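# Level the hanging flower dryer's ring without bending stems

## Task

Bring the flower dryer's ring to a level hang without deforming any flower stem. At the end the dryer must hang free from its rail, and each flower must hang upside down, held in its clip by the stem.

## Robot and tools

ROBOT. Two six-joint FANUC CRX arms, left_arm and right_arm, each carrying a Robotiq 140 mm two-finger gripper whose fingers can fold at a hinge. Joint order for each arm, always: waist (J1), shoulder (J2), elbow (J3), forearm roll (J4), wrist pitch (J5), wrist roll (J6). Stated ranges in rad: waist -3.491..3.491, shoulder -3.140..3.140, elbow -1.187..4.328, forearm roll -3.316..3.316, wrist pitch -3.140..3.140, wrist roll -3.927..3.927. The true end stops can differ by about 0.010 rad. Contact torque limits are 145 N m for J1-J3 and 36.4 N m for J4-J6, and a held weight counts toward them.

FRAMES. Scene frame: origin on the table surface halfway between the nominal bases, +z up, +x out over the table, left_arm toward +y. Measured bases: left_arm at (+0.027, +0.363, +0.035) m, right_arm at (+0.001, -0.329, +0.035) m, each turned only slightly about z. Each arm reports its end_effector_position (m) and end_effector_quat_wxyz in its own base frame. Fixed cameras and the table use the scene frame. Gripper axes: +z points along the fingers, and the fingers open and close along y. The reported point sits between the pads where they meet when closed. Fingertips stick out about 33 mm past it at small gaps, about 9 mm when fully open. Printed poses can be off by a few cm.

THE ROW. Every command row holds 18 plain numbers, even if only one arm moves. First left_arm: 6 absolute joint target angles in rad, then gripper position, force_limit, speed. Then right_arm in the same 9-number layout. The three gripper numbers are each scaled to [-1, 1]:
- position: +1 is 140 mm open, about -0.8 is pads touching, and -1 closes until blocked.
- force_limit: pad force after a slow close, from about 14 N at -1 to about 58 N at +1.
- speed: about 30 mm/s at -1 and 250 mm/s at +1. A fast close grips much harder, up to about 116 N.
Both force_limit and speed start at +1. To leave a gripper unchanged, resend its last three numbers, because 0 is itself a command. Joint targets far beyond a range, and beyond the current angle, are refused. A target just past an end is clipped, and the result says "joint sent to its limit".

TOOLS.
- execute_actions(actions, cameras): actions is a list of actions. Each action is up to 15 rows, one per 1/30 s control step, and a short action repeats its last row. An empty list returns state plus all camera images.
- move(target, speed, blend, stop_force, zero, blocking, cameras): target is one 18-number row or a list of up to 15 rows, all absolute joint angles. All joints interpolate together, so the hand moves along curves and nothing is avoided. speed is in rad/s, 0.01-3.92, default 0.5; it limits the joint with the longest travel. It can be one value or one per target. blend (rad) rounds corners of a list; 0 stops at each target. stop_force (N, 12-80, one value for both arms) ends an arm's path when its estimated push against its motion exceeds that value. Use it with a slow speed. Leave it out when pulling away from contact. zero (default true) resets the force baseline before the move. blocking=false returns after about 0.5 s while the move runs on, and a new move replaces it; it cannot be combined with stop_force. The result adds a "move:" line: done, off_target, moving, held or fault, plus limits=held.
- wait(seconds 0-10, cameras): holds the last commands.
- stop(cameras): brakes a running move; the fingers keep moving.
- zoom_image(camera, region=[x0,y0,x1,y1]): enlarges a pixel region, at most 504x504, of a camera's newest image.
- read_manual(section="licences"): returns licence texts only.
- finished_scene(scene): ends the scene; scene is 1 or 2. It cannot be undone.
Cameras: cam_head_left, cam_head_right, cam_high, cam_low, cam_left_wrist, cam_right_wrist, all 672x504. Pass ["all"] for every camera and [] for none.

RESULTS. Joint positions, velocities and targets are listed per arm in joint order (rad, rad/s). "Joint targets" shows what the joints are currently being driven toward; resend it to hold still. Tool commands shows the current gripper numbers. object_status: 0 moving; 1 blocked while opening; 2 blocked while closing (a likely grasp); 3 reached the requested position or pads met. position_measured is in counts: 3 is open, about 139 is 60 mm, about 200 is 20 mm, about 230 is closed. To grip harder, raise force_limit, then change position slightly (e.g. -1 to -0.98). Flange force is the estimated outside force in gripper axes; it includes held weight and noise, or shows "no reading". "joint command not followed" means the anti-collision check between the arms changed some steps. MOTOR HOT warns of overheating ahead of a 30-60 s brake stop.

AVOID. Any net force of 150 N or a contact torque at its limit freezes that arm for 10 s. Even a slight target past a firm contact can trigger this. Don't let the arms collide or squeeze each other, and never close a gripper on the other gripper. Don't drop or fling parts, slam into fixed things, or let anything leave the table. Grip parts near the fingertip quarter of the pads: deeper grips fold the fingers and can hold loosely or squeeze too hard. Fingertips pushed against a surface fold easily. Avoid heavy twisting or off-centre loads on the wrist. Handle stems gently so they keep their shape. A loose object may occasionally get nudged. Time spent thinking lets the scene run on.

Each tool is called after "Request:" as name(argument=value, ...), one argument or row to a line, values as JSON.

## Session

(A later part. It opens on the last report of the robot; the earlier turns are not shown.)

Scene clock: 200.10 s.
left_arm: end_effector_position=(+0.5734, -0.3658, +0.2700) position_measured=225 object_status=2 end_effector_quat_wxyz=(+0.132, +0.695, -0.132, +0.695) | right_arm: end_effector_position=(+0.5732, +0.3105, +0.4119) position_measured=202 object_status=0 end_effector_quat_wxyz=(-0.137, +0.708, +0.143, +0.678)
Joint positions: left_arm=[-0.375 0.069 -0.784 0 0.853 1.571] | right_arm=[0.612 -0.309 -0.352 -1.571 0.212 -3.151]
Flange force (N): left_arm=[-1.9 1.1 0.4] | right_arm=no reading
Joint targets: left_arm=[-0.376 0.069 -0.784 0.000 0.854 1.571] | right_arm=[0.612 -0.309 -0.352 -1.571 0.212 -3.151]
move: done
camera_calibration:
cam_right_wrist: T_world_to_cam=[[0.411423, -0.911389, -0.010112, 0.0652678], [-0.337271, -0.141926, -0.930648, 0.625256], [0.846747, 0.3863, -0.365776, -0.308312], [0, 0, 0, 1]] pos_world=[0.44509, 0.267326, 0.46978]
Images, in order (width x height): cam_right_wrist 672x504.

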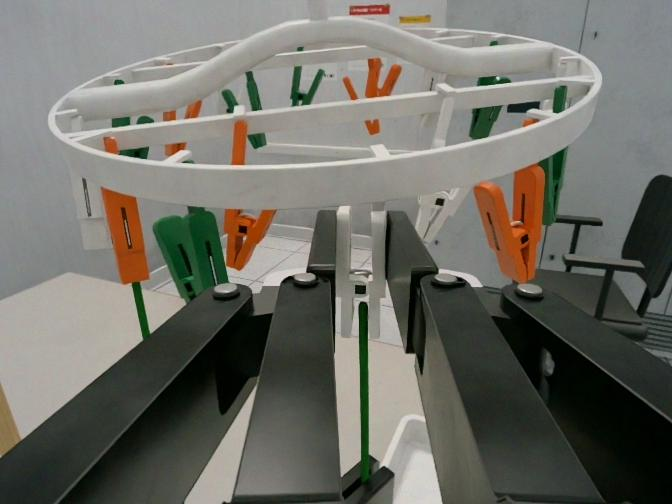

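Request:
move(
  target=[
    [-0.3755,0.1656,-0.8031,0,0.9687,1.5708,-1,-1,-1,0.6116,-0.3089,-0.3524,-1.5708,0.2116,-3.151,-0.97,0,-1],
    [-0.3755,0.3674,-0.8125,0,1.1799,1.5708,-1,-1,-1,0.6116,-0.3089,-0.3524,-1.5708,0.2116,-3.151,-0.97,0,-1],
    [-0.3755,0.2178,-1.0909,0,1.3087,1.5708,-1,-1,-1,0.6116,-0.3089,-0.3524,-1.5708,0.2116,-3.151,-0.97,0,-1],
  ],
  blend=[0.03,0.03,0],
  speed=0.2,
  cameras=["cam_right_wrist","cam_left_wrist","cam_head_left"],
)

Scene clock: 210.50 s.
left_arm: end_effector_position=(+0.4701, -0.3251, +0.1700) position_measured=225 object_status=2 end_effector_quat_wxyz=(+0.132, +0.695, -0.132, +0.695) | right_arm: end_effector_position=(+0.5732, +0.3105, +0.4119) position_measured=202 object_status=2 end_effector_quat_wxyz=(-0.137, +0.708, +0.143, +0.678)
Joint positions: left_arm=[-0.375 0.218 -1.091 0 1.309 1.571] | right_arm=[0.612 -0.309 -0.352 -1.571 0.212 -3.151]
Flange force (N): left_arm=[-1.7 -0.2 -0.9] | right_arm=no reading
Joint targets: left_arm=[-0.376 0.218 -1.091 0.000 1.309 1.571] | right_arm=[0.612 -0.309 -0.352 -1.571 0.212 -3.151]
move: done
camera_calibration:
cam_left_wrist: T_world_to_cam=[[-0.377506, -0.926, 0.00369087, -0.116229], [-0.306531, 0.121202, -0.944113, 0.350406], [0.873801, -0.35754, -0.329602, -0.327484], [0, 0, 0, 1]] pos_world=[0.34969, -0.267186, 0.223313]
cam_right_wrist: T_world_to_cam=[[0.411345, -0.911424, -0.0100784, 0.0652964], [-0.337283, -0.141932, -0.930643, 0.625261], [0.84678, 0.386214, -0.36579, -0.308297], [0, 0, 0, 1]] pos_world=[0.44509, 0.267326, 0.46978]
Images, in order (width x height): cam_head_left 672x504, cam_left_wrist 672x504, cam_right_wrist 672x504.

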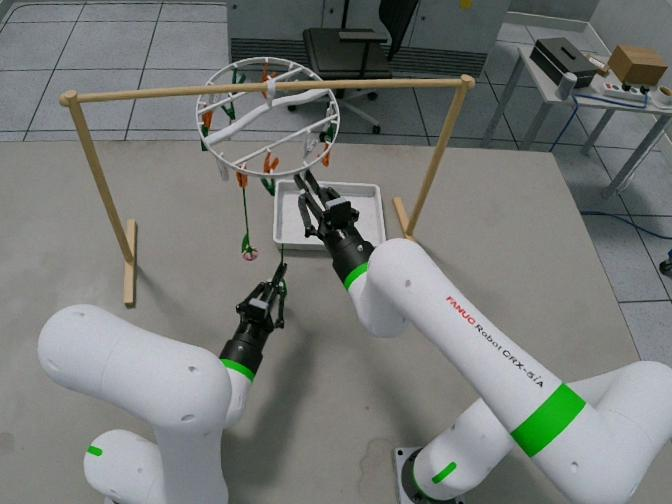

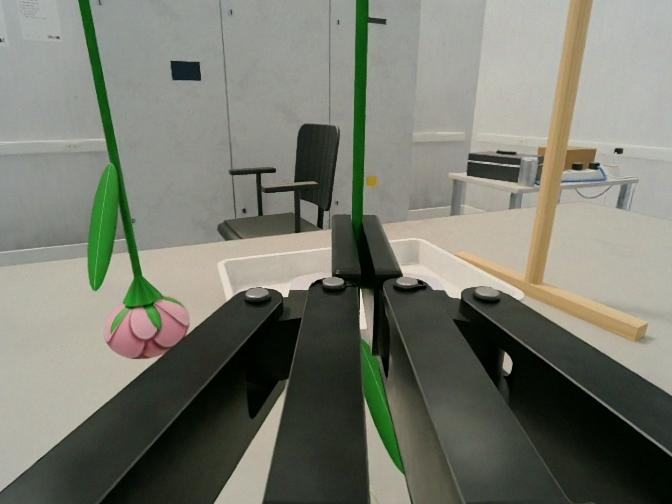

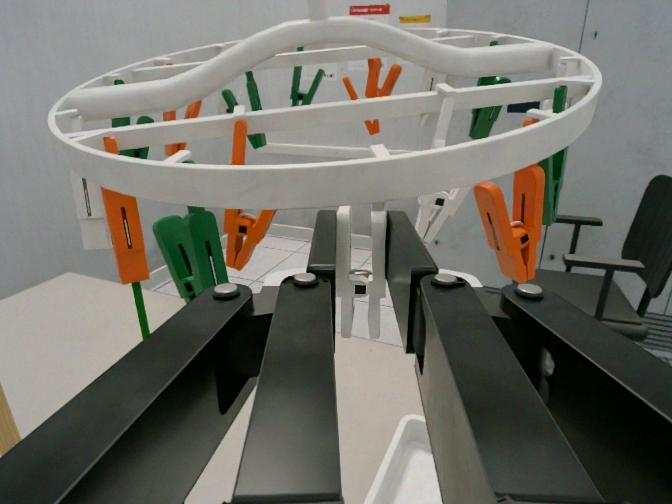

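Request:
move(
  target=[
    [-0.3755,0.2178,-1.0909,0,1.3087,1.5708,-1,-1,-1,0.6116,-0.3089,-0.3524,-1.5708,0.2116,-3.151,-0.1,0,-1],
    [0,0.2178,-1.0909,0,1.3087,1.5708,-1,-1,-1,0.675,-0.4705,-0.4829,-1.5708,0.275,-3.145,-0.1,0,-1],
    [0.15,0.2178,-1.0909,0,1.3087,1.5708,-1,-1,-1,0.81,-0.7465,-0.6173,-1.5708,0.41,-3.09,-1,-1,0],
  ],
  speed=0.3,
  cameras=[],
)

Request:
wait(
  seconds=4,
  cameras=["cam_right_wrist","cam_head_left","cam_head_right","cam_high"],
)

Request:
zoom_image(
  camera="cam_head_left",
  region=[190, 50, 360, 270],
)

Request:
zoom_image(
  camera="cam_high",
  region=[270, 160, 500, 350],
)

Scene clock: 225.43 s.
left_arm: end_effector_position=(+0.5697, -0.0454, +0.1700) position_measured=225 object_status=2 end_effector_quat_wxyz=(-0.053, +0.705, +0.053, +0.705) | right_arm: end_effector_position=(+0.4401, +0.2562, +0.4546) position_measured=233 object_status=3 end_effector_quat_wxyz=(-0.147, +0.651, +0.131, +0.733)
Joint positions: left_arm=[0.15 0.218 -1.091 0 1.309 1.571] | right_arm=[0.81 -0.747 -0.617 -1.571 0.41 -3.09]
Flange force (N): left_arm=[-3.1 1.0 0.4] | right_arm=no reading
Joint targets: left_arm=[0.150 0.218 -1.091 0.000 1.309 1.571] | right_arm=[0.810 -0.746 -0.617 -1.571 0.410 -3.090]
move: done
No camera images: "cameras" was empty.

Scene clock: 229.43 s.
left_arm: end_effector_position=(+0.5697, -0.0454, +0.1700) position_measured=225 object_status=2 end_effector_quat_wxyz=(-0.053, +0.705, +0.053, +0.705) | right_arm: end_effector_position=(+0.4401, +0.2562, +0.4546) position_measured=233 object_status=3 end_effector_quat_wxyz=(-0.147, +0.651, +0.131, +0.733)
Joint positions: left_arm=[0.15 0.218 -1.091 0 1.309 1.571] | right_arm=[0.81 -0.747 -0.617 -1.571 0.41 -3.09]
Flange force (N): left_arm=[-0.3 -0.1 -1.2] | right_arm=no reading
Joint targets: left_arm=[0.150 0.218 -1.091 0.000 1.309 1.571] | right_arm=[0.810 -0.746 -0.617 -1.571 0.410 -3.090]
Tool commands: left_gripper/position=-1.0 left_gripper/force_limit=-1.0 left_gripper/speed=-1.0 right_gripper/position=-1.0 right_gripper/force_limit=-1.0 right_gripper/speed=+0.0
wait: 4.00 s; at rest by 0.17 s
camera_calibration:
cam_right_wrist: T_world_to_cam=[[0.409935, -0.912095, -0.00596948, 0.069873], [-0.195779, -0.0815957, -0.977248, 0.555887], [0.890856, 0.401777, -0.212018, -0.252389], [0, 0, 0, 1]] pos_world=[0.30503, 0.210493, 0.490145]
Images, in order (width x height): cam_head_left 672x504, cam_head_right 672x504, cam_high 672x504, cam_right_wrist 672x504.

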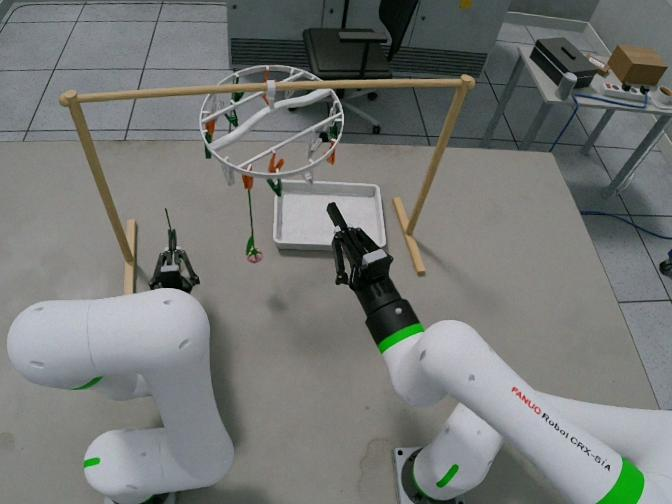

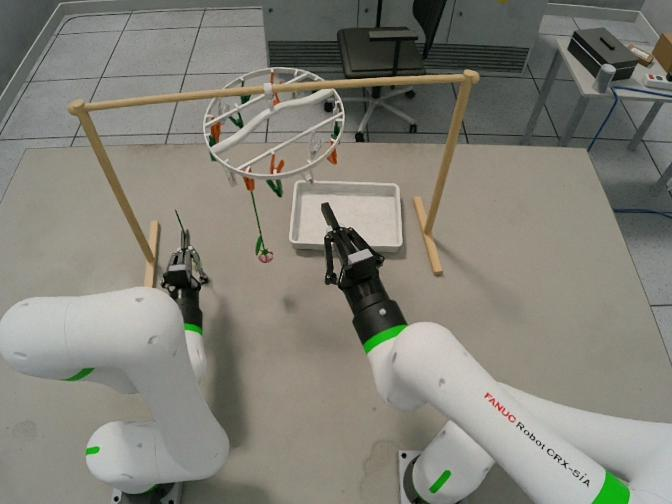

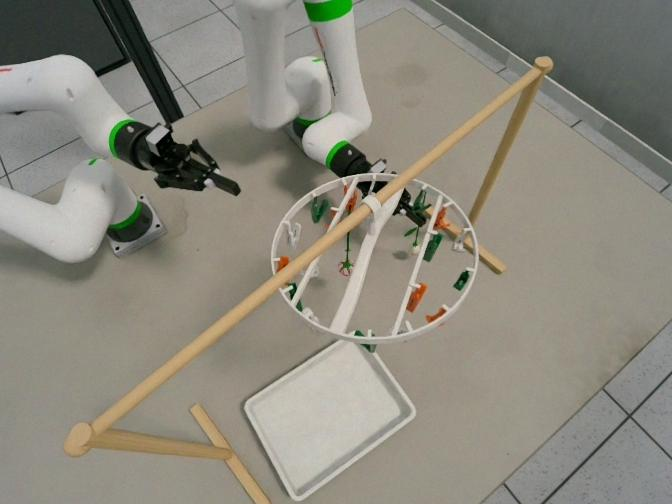

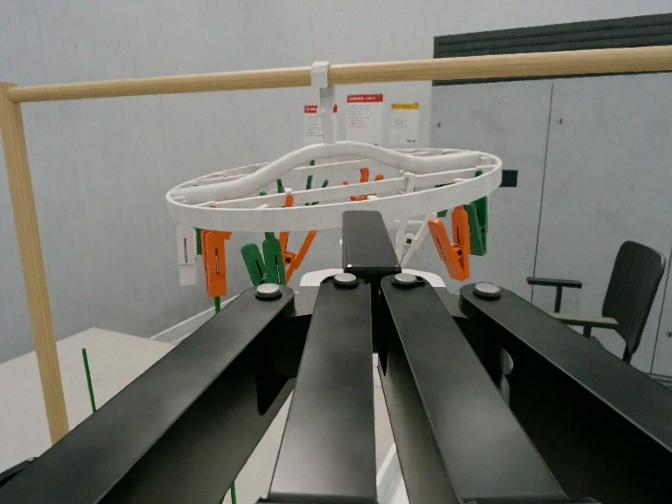

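Scaled by 2.291 from the camera's 672x504 image, which has a finer 960x720 frame.

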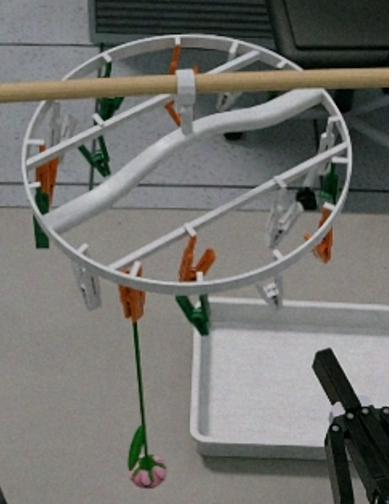

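Scaled by 2.191 from the camera's 672x504 image, which has a finer 960x720 frame.

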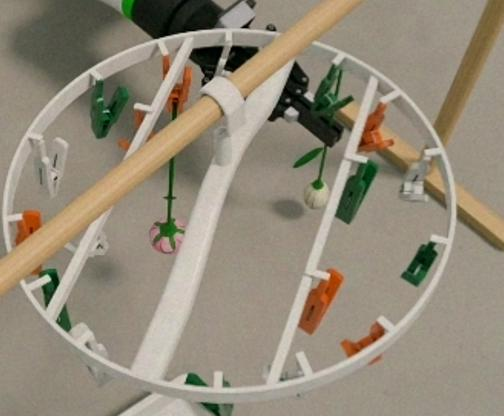

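Request:
move(
  target=[
    [0.15,0.2178,-1.0909,0,1.3087,1.5708,-1,-1,-1,0.2405,-0.5405,-0.8392,-3.1416,-0.2987,-1.5708,-1,-1,0],
  ],
  speed=0.6,
  cameras=["cam_right_wrist","cam_low","cam_head_left"],
)

Request:
zoom_image(
  camera="cam_right_wrist",
  region=[180, 100, 480, 350],
)

Scene clock: 309.87 s.
left_arm: end_effector_position=(+0.5697, -0.0454, +0.1700) position_measured=225 object_status=2 end_effector_quat_wxyz=(-0.053, +0.705, +0.053, +0.705) | right_arm: end_effector_position=(+0.5095, +0.2588, +0.4100) position_measured=233 object_status=3 end_effector_quat_wxyz=(-0.085, +0.702, +0.085, +0.702)
Joint positions: left_arm=[0.15 0.218 -1.091 0 1.309 1.571] | right_arm=[0.241 -0.541 -0.839 -3.142 -0.299 -1.571]
Flange force (N): left_arm=[-2.4 -0.1 -0.1] | right_arm=no reading
Joint targets: left_arm=[0.150 0.218 -1.091 0.000 1.309 1.571] | right_arm=[0.240 -0.540 -0.839 -3.142 -0.299 -1.571]
move: done
camera_calibration:
cam_right_wrist: T_world_to_cam=[[0.26207, -0.965008, -0.00883244, 0.133833], [-0.316775, -0.0773751, -0.945339, 0.573636], [0.911577, 0.250543, -0.325968, -0.249411], [0, 0, 0, 1]] pos_world=[0.373997, 0.236024, 0.462163]
Images, in order (width x height): cam_head_left 672x504, cam_low 672x504, cam_right_wrist 672x504.

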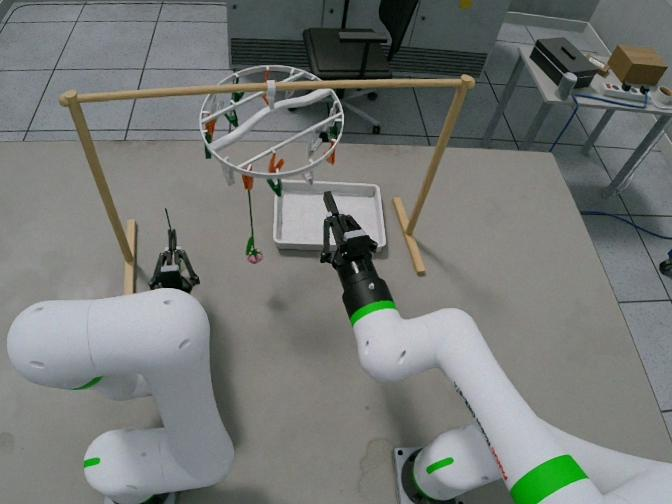

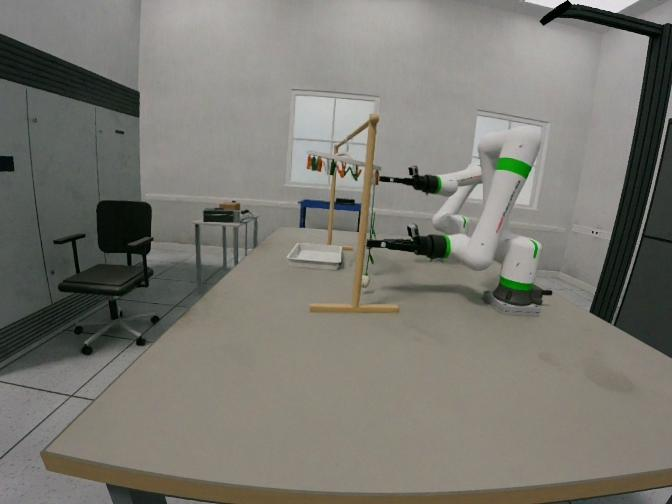

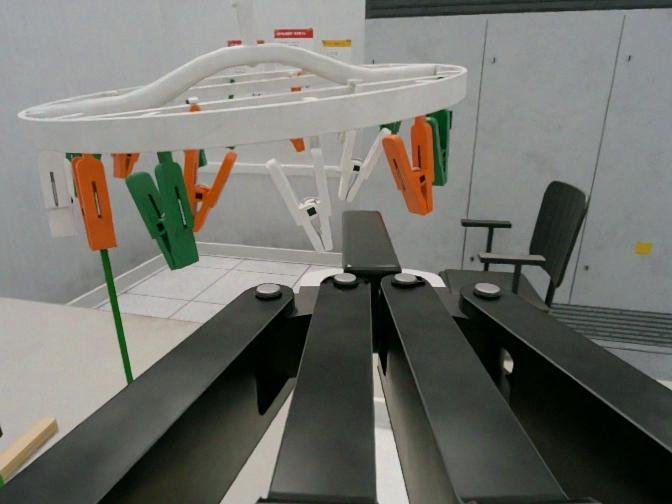

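Scaled by 1.680 from the camera's 672x504 image, which has a finer 960x720 frame.

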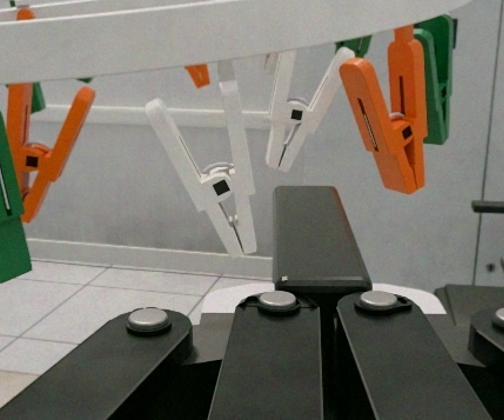

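Request:
move(
  target=[
    [0.15,0.2178,-1.0909,0,1.3087,1.5708,-1,-1,-1,0.2405,-0.2823,-0.6856,-3.1416,-0.4033,-1.5708,-1,-1,0],
    [0.15,0.2178,-1.0909,0,1.3087,1.5708,-1,-1,-1,0.3072,-0.2951,-0.6949,-3.1416,-0.3998,-1.5708,-1,-1,0],
    [0.15,0.2178,-1.0909,0,1.3087,1.5708,-1,-1,-1,0.3562,-0.2777,-0.6823,-3.1416,-0.4046,-1.5708,-1,-1,0],
    [0.15,0.2178,-1.0909,0,1.3087,1.5708,-1,-1,-1,0.403,-0.2341,-0.6492,-3.1416,-0.4151,-1.5708,-1,-1,0],
  ],
  blend=[0.02,0.02,0.02,0],
  speed=0.12,
  cameras=["cam_right_wrist","cam_head_left"],
)

Request:
zoom_image(
  camera="cam_head_left",
  region=[190, 50, 360, 270],
)

Scene clock: 329.60 s.
left_arm: end_effector_position=(+0.5697, -0.0454, +0.1700) position_measured=225 object_status=2 end_effector_quat_wxyz=(-0.053, +0.705, +0.053, +0.705) | right_arm: end_effector_position=(+0.5515, +0.3764, +0.4104) position_measured=233 object_status=3 end_effector_quat_wxyz=(-0.142, +0.693, +0.141, +0.693)
Joint positions: left_arm=[0.15 0.218 -1.091 0 1.309 1.571] | right_arm=[0.403 -0.234 -0.649 -3.142 -0.415 -1.571]
Flange force (N): left_arm=[-1.4 -0.8 0.2] | right_arm=no reading
Joint targets: left_arm=[0.150 0.218 -1.091 0.000 1.309 1.571] | right_arm=[0.403 -0.234 -0.649 -3.142 -0.415 -1.571]
move: done
camera_calibration:
cam_right_wrist: T_world_to_cam=[[0.414632, -0.909946, -0.00886877, 0.131405], [-0.300095, -0.12753, -0.945346, 0.606079], [0.859083, 0.394633, -0.325948, -0.342252], [0, 0, 0, 1]] pos_world=[0.42142, 0.331929, 0.462563]
Images, in order (width x height): cam_head_left 672x504, cam_right_wrist 672x504.

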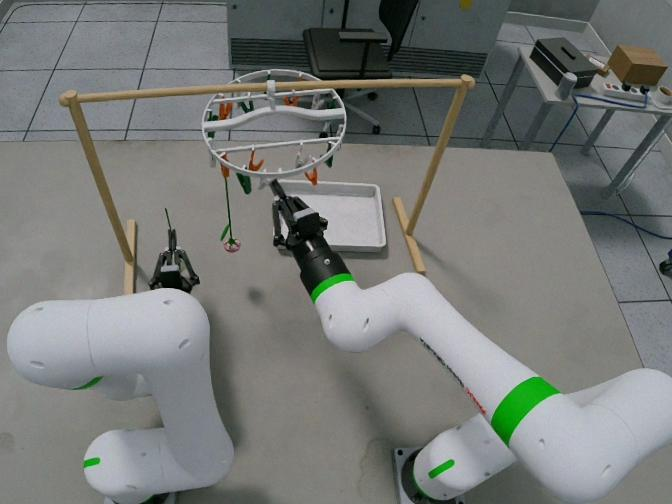

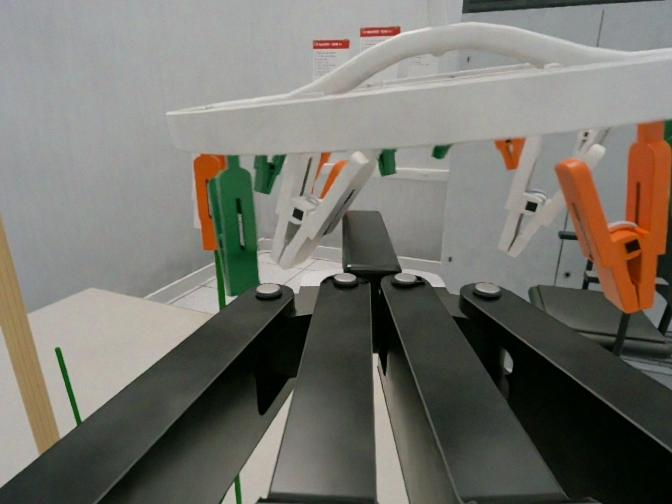

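Scaled by 2.291 from the camera's 672x504 image, which has a finer 960x720 frame.

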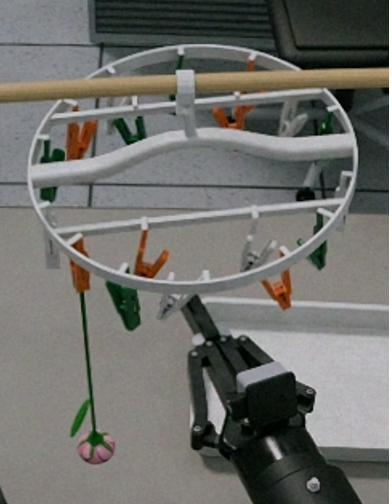

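Request:
move(
  target=[
    [0.15,0.2178,-1.0909,0,1.3087,1.5708,-1,-1,-1,0.4459,-0.162,-0.5903,-3.1416,-0.4286,-1.5708,-1,-1,0],
    [0.15,0.2178,-1.0909,0,1.3087,1.5708,-1,-1,-1,0.42,-0.4,-0.75,-3.1416,-0.35,-1.5708,-1,-1,0],
  ],
  speed=0.15,
  cameras=[],
)

Request:
move(
  target=[0.15,0.2178,-1.0909,0,1.3087,1.5708,-1,-1,-1,0.2405,-0.5405,-0.8392,-3.1416,-0.2987,-1.5708,-1,-1,0],
  speed=0.4,
  cameras=["cam_right_wrist","cam_head_left"],
)

Request:
zoom_image(
  camera="cam_head_left",
  region=[190, 50, 360, 270],
)

Scene clock: 342.87 s.
left_arm: end_effector_position=(+0.5697, -0.0454, +0.1700) position_measured=225 object_status=2 end_effector_quat_wxyz=(-0.053, +0.705, +0.053, +0.705) | right_arm: end_effector_position=(+0.4956, +0.3637, +0.4152) position_measured=233 object_status=3 end_effector_quat_wxyz=(-0.147, +0.692, +0.147, +0.692)
Joint positions: left_arm=[0.15 0.218 -1.091 0 1.309 1.571] | right_arm=[0.42 -0.4 -0.75 -3.142 -0.35 -1.571]
Flange force (N): left_arm=[-1.5 -0.3 -1.3] | right_arm=no reading
Joint targets: left_arm=[0.150 0.218 -1.091 0.000 1.309 1.571] | right_arm=[0.420 -0.400 -0.750 -3.142 -0.350 -1.571]
move: done
No camera images: "cameras" was empty.

Scene clock: 343.70 s.
left_arm: end_effector_position=(+0.5697, -0.0454, +0.1700) position_measured=225 object_status=2 end_effector_quat_wxyz=(-0.053, +0.705, +0.053, +0.705) | right_arm: end_effector_position=(+0.5095, +0.2588, +0.4100) position_measured=233 object_status=3 end_effector_quat_wxyz=(-0.085, +0.702, +0.085, +0.702)
Joint positions: left_arm=[0.15 0.218 -1.091 0 1.309 1.571] | right_arm=[0.241 -0.54 -0.839 -3.142 -0.299 -1.571]
Flange force (N): left_arm=[-2.0 0.8 0.0] | right_arm=no reading
Joint targets: left_arm=[0.150 0.218 -1.091 0.000 1.309 1.571] | right_arm=[0.240 -0.540 -0.839 -3.142 -0.299 -1.571]
move: done
camera_calibration:
cam_right_wrist: T_world_to_cam=[[0.262062, -0.96501, -0.00885585, 0.133848], [-0.316781, -0.0773511, -0.945339, 0.573633], [0.911577, 0.250543, -0.325968, -0.249411], [0, 0, 0, 1]] pos_world=[0.373997, 0.236024, 0.462163]
Images, in order (width x height): cam_head_left 672x504, cam_right_wrist 672x504.

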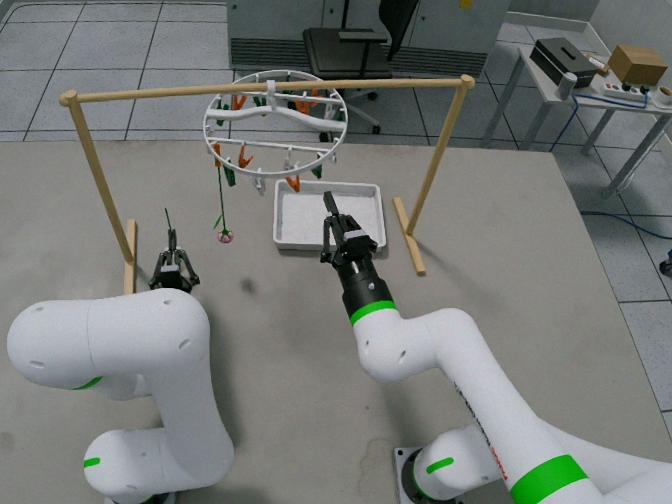

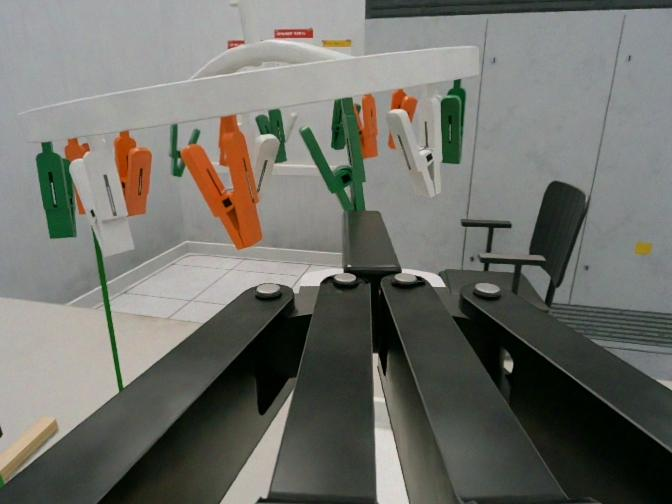

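Scaled by 2.291 from the camera's 672x504 image, which has a finer 960x720 frame.

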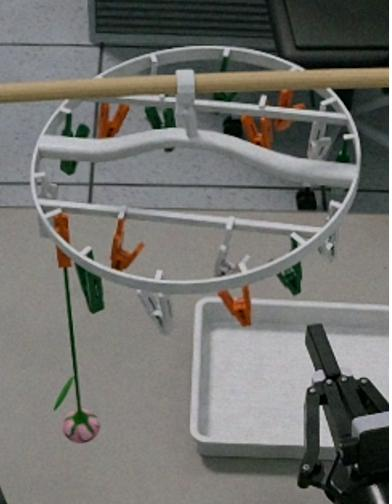

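Request:
move(
  target=[
    [0.15,0.2178,-1.0909,0,1.3087,1.5708,-1,-1,-1,0.2854,-0.5405,-0.8392,-3.1416,-0.2987,-1.5708,-1,-1,0],
    [0.15,0.2178,-1.0909,0,1.3087,1.5708,-1,-1,-1,0.2854,-0.2964,-0.6958,-3.1416,-0.3994,-1.5708,-1,-1,0],
    [0.15,0.2178,-1.0909,0,1.3087,1.5708,-1,-1,-1,0.3072,-0.2951,-0.6949,-3.1416,-0.3998,-1.5708,-1,-1,0],
    [0.15,0.2178,-1.0909,0,1.3087,1.5708,-1,-1,-1,0.3562,-0.2777,-0.6823,-3.1416,-0.4046,-1.5708,-1,-1,0],
    [0.15,0.2178,-1.0909,0,1.3087,1.5708,-1,-1,-1,0.403,-0.2341,-0.6492,-3.1416,-0.4151,-1.5708,-1,-1,0],
    [0.15,0.2178,-1.0909,0,1.3087,1.5708,-1,-1,-1,0.4459,-0.162,-0.5903,-3.1416,-0.4286,-1.5708,-1,-1,0],
    [0.15,0.2178,-1.0909,0,1.3087,1.5708,-1,-1,-1,0.4616,-0.1105,-0.549,-3.1416,-0.4385,-1.5708,-1,-1,0],
  ],
  blend=[0.02,0.01,0.02,0.02,0.02,0.01,0],
  speed=0.17,
  cameras=["cam_right_wrist","cam_head_left"],
)

Request:
zoom_image(
  camera="cam_head_left",
  region=[190, 50, 360, 270],
)

Scene clock: 369.53 s.
left_arm: end_effector_position=(+0.5697, -0.0454, +0.1700) position_measured=225 object_status=2 end_effector_quat_wxyz=(-0.053, +0.705, +0.053, +0.705) | right_arm: end_effector_position=(+0.5694, +0.4284, +0.4099) position_measured=233 object_status=3 end_effector_quat_wxyz=(-0.162, +0.688, +0.162, +0.688)
Joint positions: left_arm=[0.15 0.218 -1.091 0 1.309 1.571] | right_arm=[0.462 -0.111 -0.549 -3.142 -0.438 -1.571]
Flange force (N): left_arm=[-1.8 -0.3 -0.2] | right_arm=no reading
Joint targets: left_arm=[0.150 0.218 -1.091 0.000 1.309 1.571] | right_arm=[0.462 -0.110 -0.549 -3.142 -0.439 -1.571]
move: done; blend cut to 0.0109 rad at target 3
camera_calibration:
cam_right_wrist: T_world_to_cam=[[0.467215, -0.8841, -0.00882893, 0.130289], [-0.292104, -0.144926, -0.945342, 0.620537], [0.834497, 0.444257, -0.325961, -0.385649], [0, 0, 0, 1]] pos_world=[0.442212, 0.376448, 0.462063]
Images, in order (width x height): cam_head_left 672x504, cam_right_wrist 672x504.

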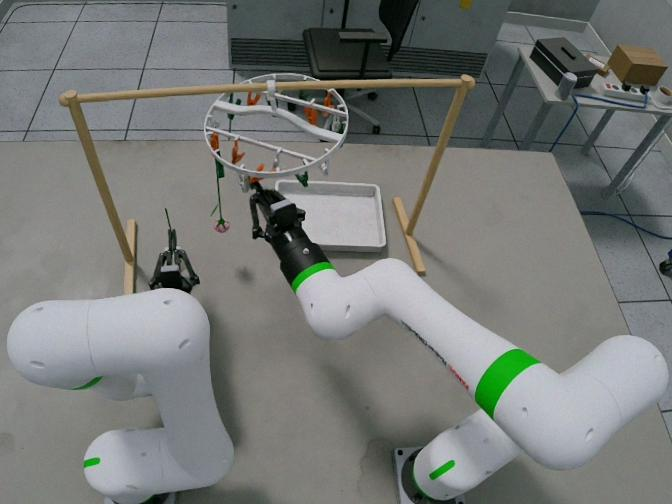

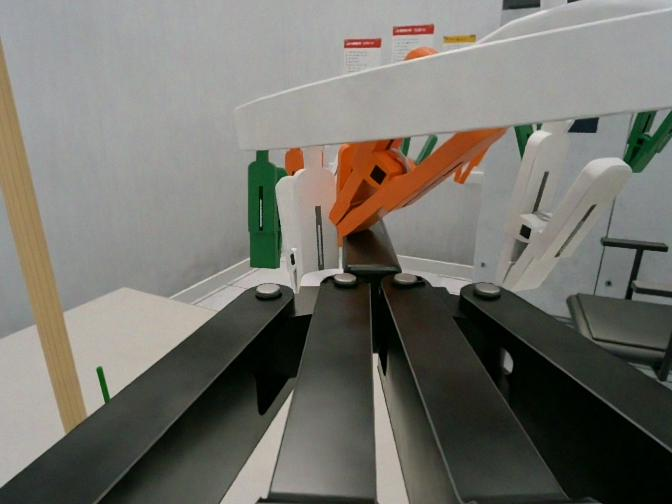

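Scaled by 2.291 from the camera's 672x504 image, which has a finer 960x720 frame.

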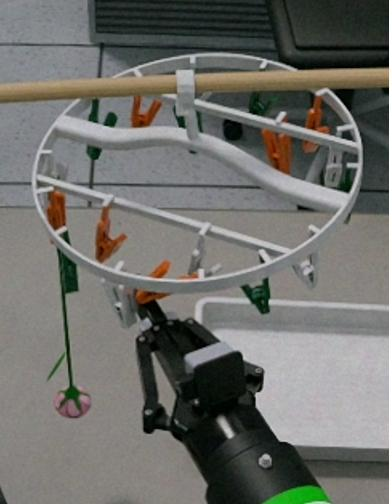

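Request:
move(
  target=[
    [0.15,0.2178,-1.0909,0,1.3087,1.5708,-1,-1,-1,0.4616,-0.5405,-0.8392,-3.1416,-0.2987,-1.5708,-1,-1,0],
    [0.15,0.2178,-1.0909,0,1.3087,1.5708,-1,-1,-1,0.2405,-0.5405,-0.8392,-3.1416,-0.2987,-1.5708,-1,-1,0],
  ],
  blend=[0.02,0],
  speed=0.4,
  cameras=["cam_right_wrist","cam_head_left"],
)

Request:
zoom_image(
  camera="cam_head_left",
  region=[190, 50, 360, 270],
)

Scene clock: 377.77 s.
left_arm: end_effector_position=(+0.5697, -0.0454, +0.1700) position_measured=225 object_status=2 end_effector_quat_wxyz=(-0.053, +0.705, +0.053, +0.705) | right_arm: end_effector_position=(+0.5095, +0.2588, +0.4100) position_measured=233 object_status=3 end_effector_quat_wxyz=(-0.085, +0.702, +0.085, +0.702)
Joint positions: left_arm=[0.15 0.218 -1.091 0 1.309 1.571] | right_arm=[0.241 -0.541 -0.839 -3.142 -0.299 -1.571]
Flange force (N): left_arm=[-1.7 -0.8 -0.4] | right_arm=no reading
Joint targets: left_arm=[0.150 0.218 -1.091 0.000 1.309 1.571] | right_arm=[0.240 -0.540 -0.839 -3.142 -0.299 -1.571]
move: done
camera_calibration:
cam_right_wrist: T_world_to_cam=[[0.262062, -0.96501, -0.00885585, 0.133848], [-0.316781, -0.0773511, -0.945339, 0.573633], [0.911577, 0.250543, -0.325968, -0.249411], [0, 0, 0, 1]] pos_world=[0.373997, 0.236024, 0.462163]
Images, in order (width x height): cam_head_left 672x504, cam_right_wrist 672x504.

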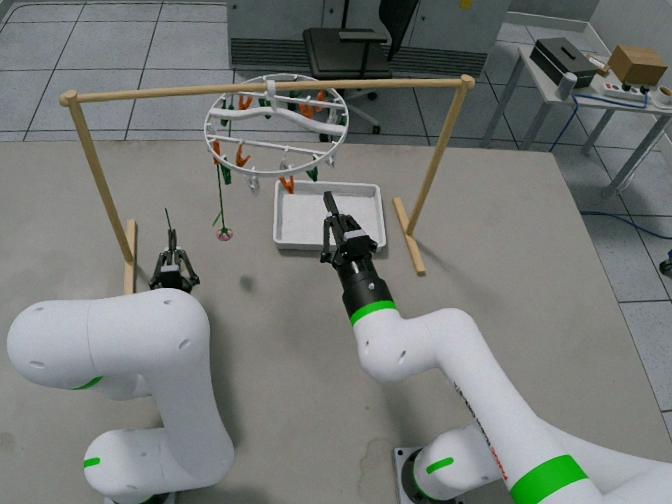

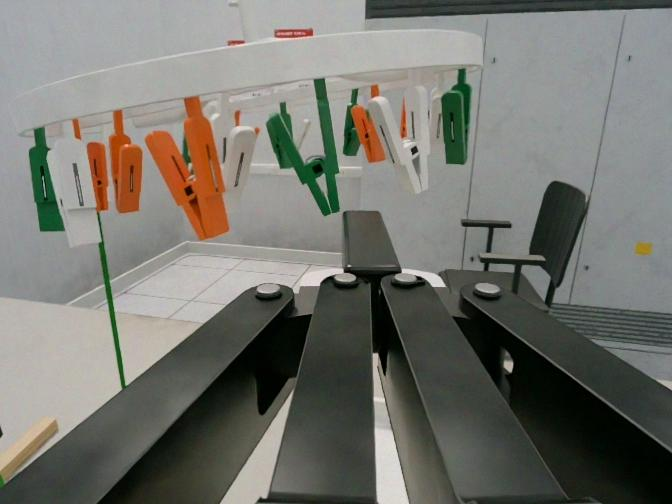

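Scaled by 2.291 from the camera's 672x504 image, which has a finer 960x720 frame.

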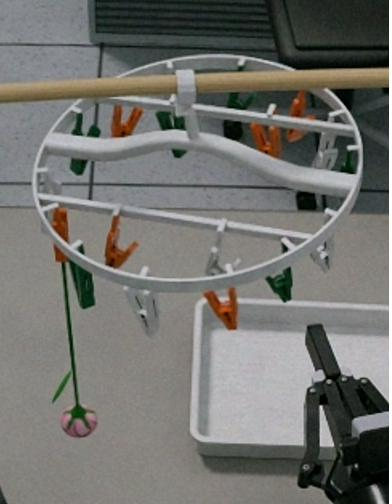

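Request:
move(
  target=[
    [0.15,0.2178,-1.0909,0,1.3087,1.5708,-1,-1,-1,0.2405,-0.5524,-0.8157,-3.1416,-0.2633,-1.5708,-1,-1,0],
    [0.15,0.2178,-1.0909,0,1.3087,1.5708,-1,-1,-1,0.2405,-0.2965,-0.6655,-3.1416,-0.369,-1.5708,-1,-1,0],
    [0.15,0.2178,-1.0909,0,1.3087,1.5708,-1,-1,-1,0.3072,-0.3094,-0.6745,-3.1416,-0.3651,-1.5708,-1,-1,0],
    [0.15,0.2178,-1.0909,0,1.3087,1.5708,-1,-1,-1,0.3562,-0.2917,-0.6622,-3.1416,-0.3705,-1.5708,-1,-1,0],
    [0.15,0.2178,-1.0909,0,1.3087,1.5708,-1,-1,-1,0.403,-0.2473,-0.6298,-3.1416,-0.3825,-1.5708,-1,-1,0],
    [0.15,0.2178,-1.0909,0,1.3087,1.5708,-1,-1,-1,0.4459,-0.1742,-0.5725,-3.1416,-0.3983,-1.5708,-1,-1,0],
  ],
  blend=[0.01,0.02,0.02,0.02,0.02,0],
  speed=0.17,
  cameras=["cam_right_wrist","cam_head_left"],
)

Request:
zoom_image(
  camera="cam_head_left",
  region=[190, 50, 360, 270],
)

Scene clock: 402.30 s.
left_arm: end_effector_position=(+0.5697, -0.0454, +0.1700) position_measured=225 object_status=2 end_effector_quat_wxyz=(-0.053, +0.705, +0.053, +0.705) | right_arm: end_effector_position=(+0.5591, +0.4113, +0.4220) position_measured=233 object_status=3 end_effector_quat_wxyz=(-0.156, +0.690, +0.156, +0.690)
Joint positions: left_arm=[0.15 0.218 -1.091 0 1.309 1.571] | right_arm=[0.446 -0.174 -0.573 -3.142 -0.398 -1.571]
Flange force (N): left_arm=[-1.9 -1.0 -0.3] | right_arm=no reading
Joint targets: left_arm=[0.150 0.218 -1.091 0.000 1.309 1.571] | right_arm=[0.446 -0.174 -0.573 -3.142 -0.398 -1.571]
move: done
camera_calibration:
cam_right_wrist: T_world_to_cam=[[0.453266, -0.891332, -0.00881153, 0.13085], [-0.29435, -0.140339, -0.945338, 0.625816], [0.841373, 0.431083, -0.325974, -0.363826], [0, 0, 0, 1]] pos_world=[0.431013, 0.361296, 0.474163]
Images, in order (width x height): cam_head_left 672x504, cam_right_wrist 672x504.

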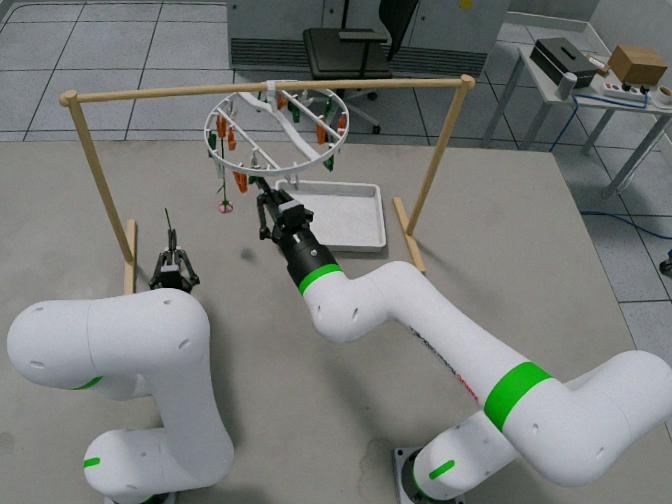

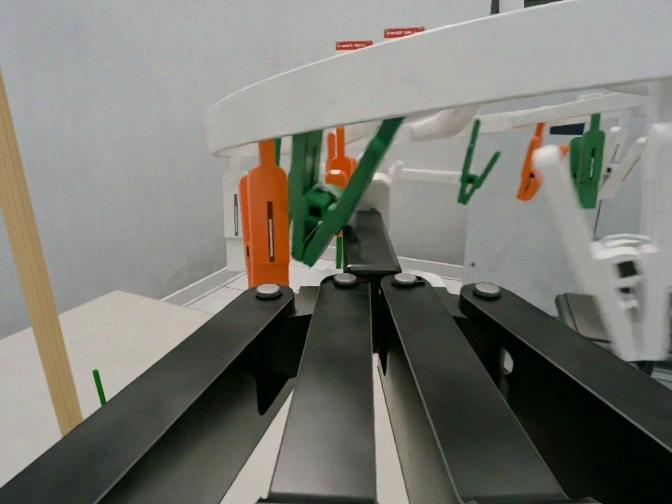

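Scaled by 2.291 from the camera's 672x504 image, which has a finer 960x720 frame.

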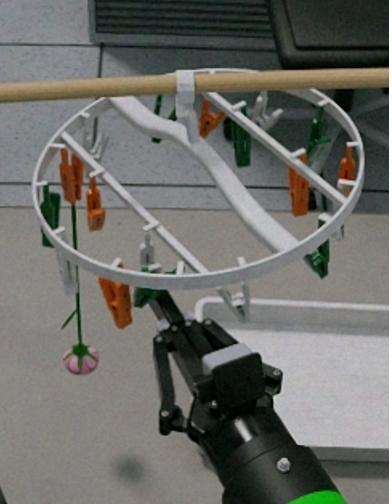

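Request:
move(
  target=[
    [0.15,0.2178,-1.0909,0,1.3087,1.5708,-1,-1,-1,0.4459,-0.5524,-0.8157,-3.1416,-0.2633,-1.5708,-1,-1,0],
    [0.15,0.2178,-1.0909,0,1.3087,1.5708,-1,-1,-1,0.2405,-0.5524,-0.8157,-3.1416,-0.2633,-1.5708,-0.25,-1,0],
  ],
  speed=0.4,
  cameras=[],
)

Request:
wait(
  seconds=4,
  cameras=["cam_right_wrist","cam_head_left"],
)

Request:
zoom_image(
  camera="cam_head_left",
  region=[190, 50, 360, 270],
)

Scene clock: 410.27 s.
left_arm: end_effector_position=(+0.5697, -0.0454, +0.1700) position_measured=225 object_status=2 end_effector_quat_wxyz=(-0.053, +0.705, +0.053, +0.705) | right_arm: end_effector_position=(+0.5096, +0.2588, +0.4221) position_measured=160 object_status=0 end_effector_quat_wxyz=(-0.085, +0.702, +0.085, +0.702)
Joint positions: left_arm=[0.15 0.218 -1.091 0 1.309 1.571] | right_arm=[0.24 -0.552 -0.816 -3.142 -0.263 -1.571]
Flange force (N): left_arm=[-1.3 -0.5 -0.9] | right_arm=no reading
Joint targets: left_arm=[0.150 0.218 -1.091 0.000 1.309 1.571] | right_arm=[0.240 -0.552 -0.816 -3.142 -0.263 -1.571]
move: done
No camera images: "cameras" was empty.

Scene clock: 414.27 s.
left_arm: end_effector_position=(+0.5697, -0.0454, +0.1700) position_measured=225 object_status=2 end_effector_quat_wxyz=(-0.053, +0.705, +0.053, +0.705) | right_arm: end_effector_position=(+0.5096, +0.2588, +0.4221) position_measured=160 object_status=3 end_effector_quat_wxyz=(-0.085, +0.702, +0.085, +0.702)
Joint positions: left_arm=[0.15 0.218 -1.091 0 1.309 1.571] | right_arm=[0.24 -0.552 -0.816 -3.142 -0.263 -1.571]
Flange force (N): left_arm=[-2.5 -0.3 0.0] | right_arm=no reading
Joint targets: left_arm=[0.150 0.218 -1.091 0.000 1.309 1.571] | right_arm=[0.240 -0.552 -0.816 -3.142 -0.263 -1.571]
Tool commands: left_gripper/position=-1.0 left_gripper/force_limit=-1.0 left_gripper/speed=-1.0 right_gripper/position=-0.25 right_gripper/force_limit=-1.0 right_gripper/speed=+0.0
wait: 4.00 s; at rest by 0.17 s
camera_calibration:
cam_right_wrist: T_world_to_cam=[[0.261974, -0.965035, -0.00882415, 0.133952], [-0.316788, -0.0773531, -0.945337, 0.585105], [0.9116, 0.250449, -0.325976, -0.245541], [0, 0, 0, 1]] pos_world=[0.374097, 0.236024, 0.474263]
Images, in order (width x height): cam_head_left 672x504, cam_right_wrist 672x504.

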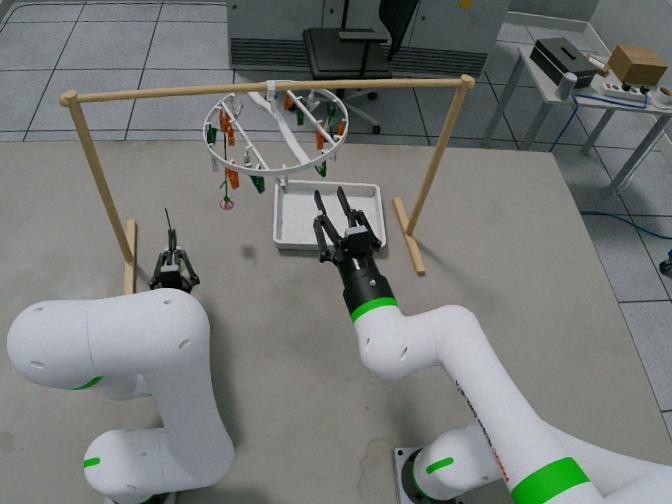

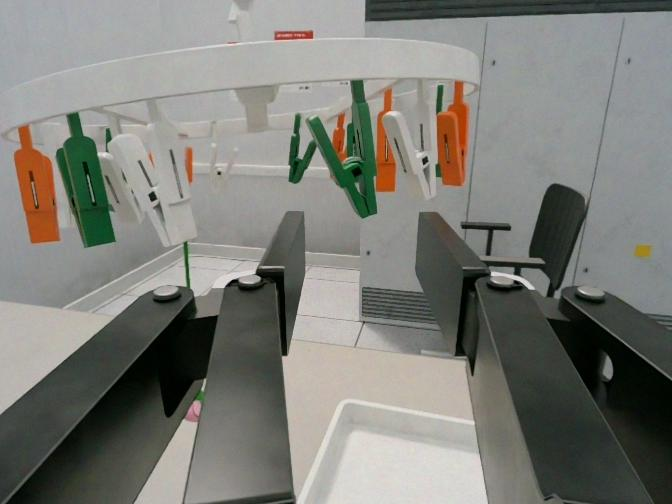

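Scaled by 2.291 from the camera's 672x504 image, which has a finer 960x720 frame.

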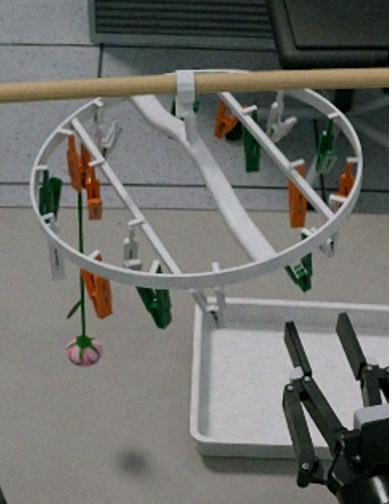

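Request:
move(
  target=[
    [0.15,0.2178,-1.0909,0,1.3087,1.5708,-1,-1,-1,0.325,-0.5524,-0.8157,-3.1416,-0.2633,-1.5708,-1,-1,0],
    [0.15,0.2178,-1.0909,0,1.3087,1.5708,-1,-1,-1,0.325,-0.3094,-0.6745,-3.1416,-0.3651,-1.5708,-1,-1,0],
    [0.15,0.2178,-1.0909,0,1.3087,1.5708,-1,-1,-1,0.3562,-0.2917,-0.6622,-3.1416,-0.3705,-1.5708,-1,-1,0],
    [0.15,0.2178,-1.0909,0,1.3087,1.5708,-1,-1,-1,0.403,-0.2473,-0.6298,-3.1416,-0.3825,-1.5708,-1,-1,0],
    [0.15,0.2178,-1.0909,0,1.3087,1.5708,-1,-1,-1,0.4459,-0.1742,-0.5725,-3.1416,-0.3983,-1.5708,-1,-1,0],
  ],
  blend=[0,0.01,0.02,0.02,0],
  speed=0.2,
  cameras=["cam_right_wrist"],
)

Request:
move(
  target=[
    [0.15,0.2178,-1.0909,0,1.3087,1.5708,-1,-1,-1,0.4459,-0.5524,-0.8157,-3.1416,-0.2633,-1.5708,-1,-1,0],
    [0.15,0.2178,-1.0909,0,1.3087,1.5708,-1,-1,-1,0.2405,-0.5524,-0.8157,-3.1416,-0.2633,-1.5708,-0.25,-1,0],
  ],
  speed=0.4,
  cameras=[],
)

Request:
wait(
  seconds=3,
  cameras=["cam_right_wrist","cam_head_left"],
)

Request:
zoom_image(
  camera="cam_head_left",
  region=[190, 50, 360, 270],
)

Scene clock: 446.33 s.
left_arm: end_effector_position=(+0.5697, -0.0454, +0.1700) position_measured=225 object_status=2 end_effector_quat_wxyz=(-0.053, +0.705, +0.053, +0.705) | right_arm: end_effector_position=(+0.5591, +0.4113, +0.4220) position_measured=233 object_status=3 end_effector_quat_wxyz=(-0.156, +0.690, +0.156, +0.690)
Joint positions: left_arm=[0.15 0.218 -1.091 0 1.309 1.571] | right_arm=[0.446 -0.174 -0.573 -3.142 -0.398 -1.571]
Flange force (N): left_arm=[-0.9 -0.4 -0.2] | right_arm=no reading
Joint targets: left_arm=[0.150 0.218 -1.091 0.000 1.309 1.571] | right_arm=[0.446 -0.174 -0.573 -3.142 -0.398 -1.571]
move: done; blend cut to 0.0156 rad at target 3
camera_calibration:
cam_right_wrist: T_world_to_cam=[[0.453266, -0.891332, -0.00881153, 0.13085], [-0.29435, -0.140339, -0.945338, 0.625816], [0.841373, 0.431083, -0.325974, -0.363826], [0, 0, 0, 1]] pos_world=[0.431013, 0.361296, 0.474163]
Images, in order (width x height): cam_right_wrist 672x504.

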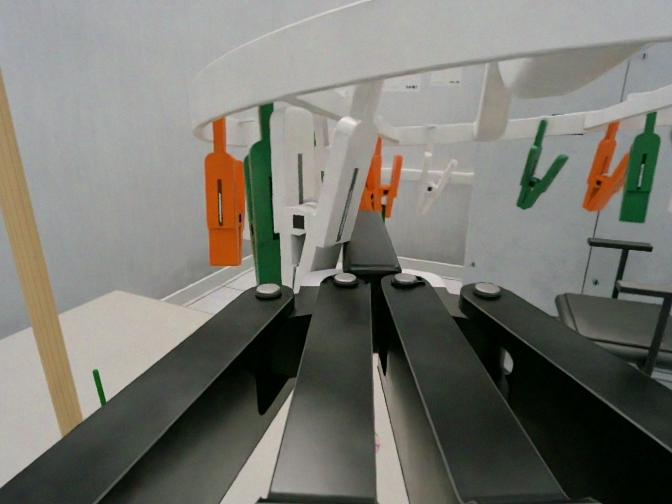

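Scene clock: 449.07 s.
left_arm: end_effector_position=(+0.5697, -0.0454, +0.1700) position_measured=225 object_status=2 end_effector_quat_wxyz=(-0.053, +0.705, +0.053, +0.705) | right_arm: end_effector_position=(+0.5096, +0.2588, +0.4221) position_measured=160 object_status=0 end_effector_quat_wxyz=(-0.085, +0.702, +0.085, +0.702)
Joint positions: left_arm=[0.15 0.218 -1.091 0 1.309 1.571] | right_arm=[0.24 -0.552 -0.816 -3.142 -0.263 -1.571]
Flange force (N): left_arm=[-1.9 -2.0 -0.6] | right_arm=no reading
Joint targets: left_arm=[0.150 0.218 -1.091 0.000 1.309 1.571] | right_arm=[0.240 -0.552 -0.816 -3.142 -0.263 -1.571]
move: done
No camera images: "cameras" was empty.

Scene clock: 452.07 s.
left_arm: end_effector_position=(+0.5697, -0.0454, +0.1700) position_measured=225 object_status=2 end_effector_quat_wxyz=(-0.053, +0.705, +0.053, +0.705) | right_arm: end_effector_position=(+0.5096, +0.2588, +0.4221) position_measured=160 object_status=3 end_effector_quat_wxyz=(-0.085, +0.702, +0.085, +0.702)
Joint positions: left_arm=[0.15 0.218 -1.091 0 1.309 1.571] | right_arm=[0.24 -0.552 -0.816 -3.142 -0.263 -1.571]
Flange force (N): left_arm=[-2.2 -1.8 -0.8] | right_arm=no reading
Joint targets: left_arm=[0.150 0.218 -1.091 0.000 1.309 1.571] | right_arm=[0.240 -0.552 -0.816 -3.142 -0.263 -1.571]
Tool commands: left_gripper/position=-1.0 left_gripper/force_limit=-1.0 left_gripper/speed=-1.0 right_gripper/position=-0.25 right_gripper/force_limit=-1.0 right_gripper/speed=+0.0
wait: 3.00 s; at rest by 0.17 s
camera_calibration:
cam_right_wrist: T_world_to_cam=[[0.261974, -0.965035, -0.00882415, 0.133952], [-0.316788, -0.0773531, -0.945337, 0.585105], [0.9116, 0.250449, -0.325976, -0.245541], [0, 0, 0, 1]] pos_world=[0.374097, 0.236024, 0.474263]
Images, in order (width x height): cam_head_left 672x504, cam_right_wrist 672x504.

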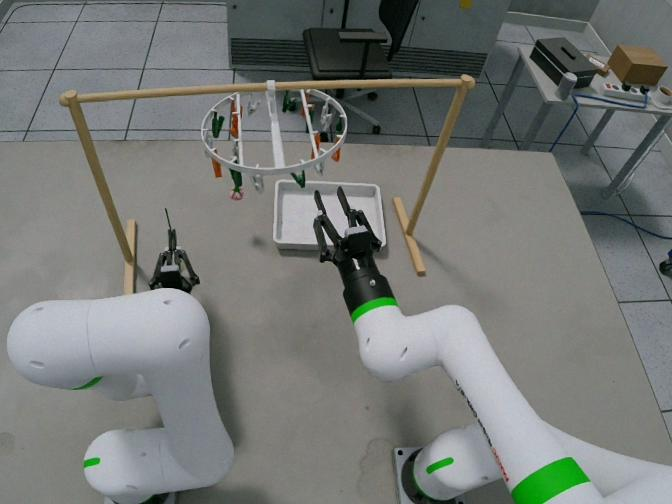

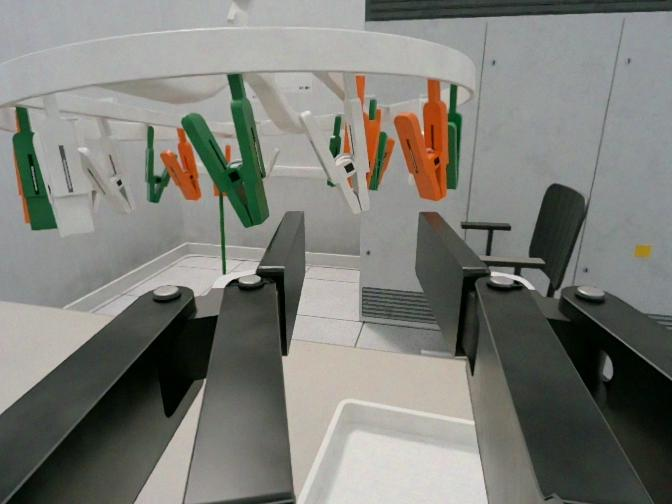

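Scaled by 2.291 from the camera's 672x504 image, which has a finer 960x720 frame.

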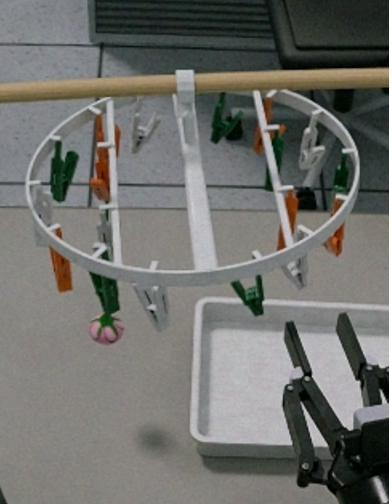

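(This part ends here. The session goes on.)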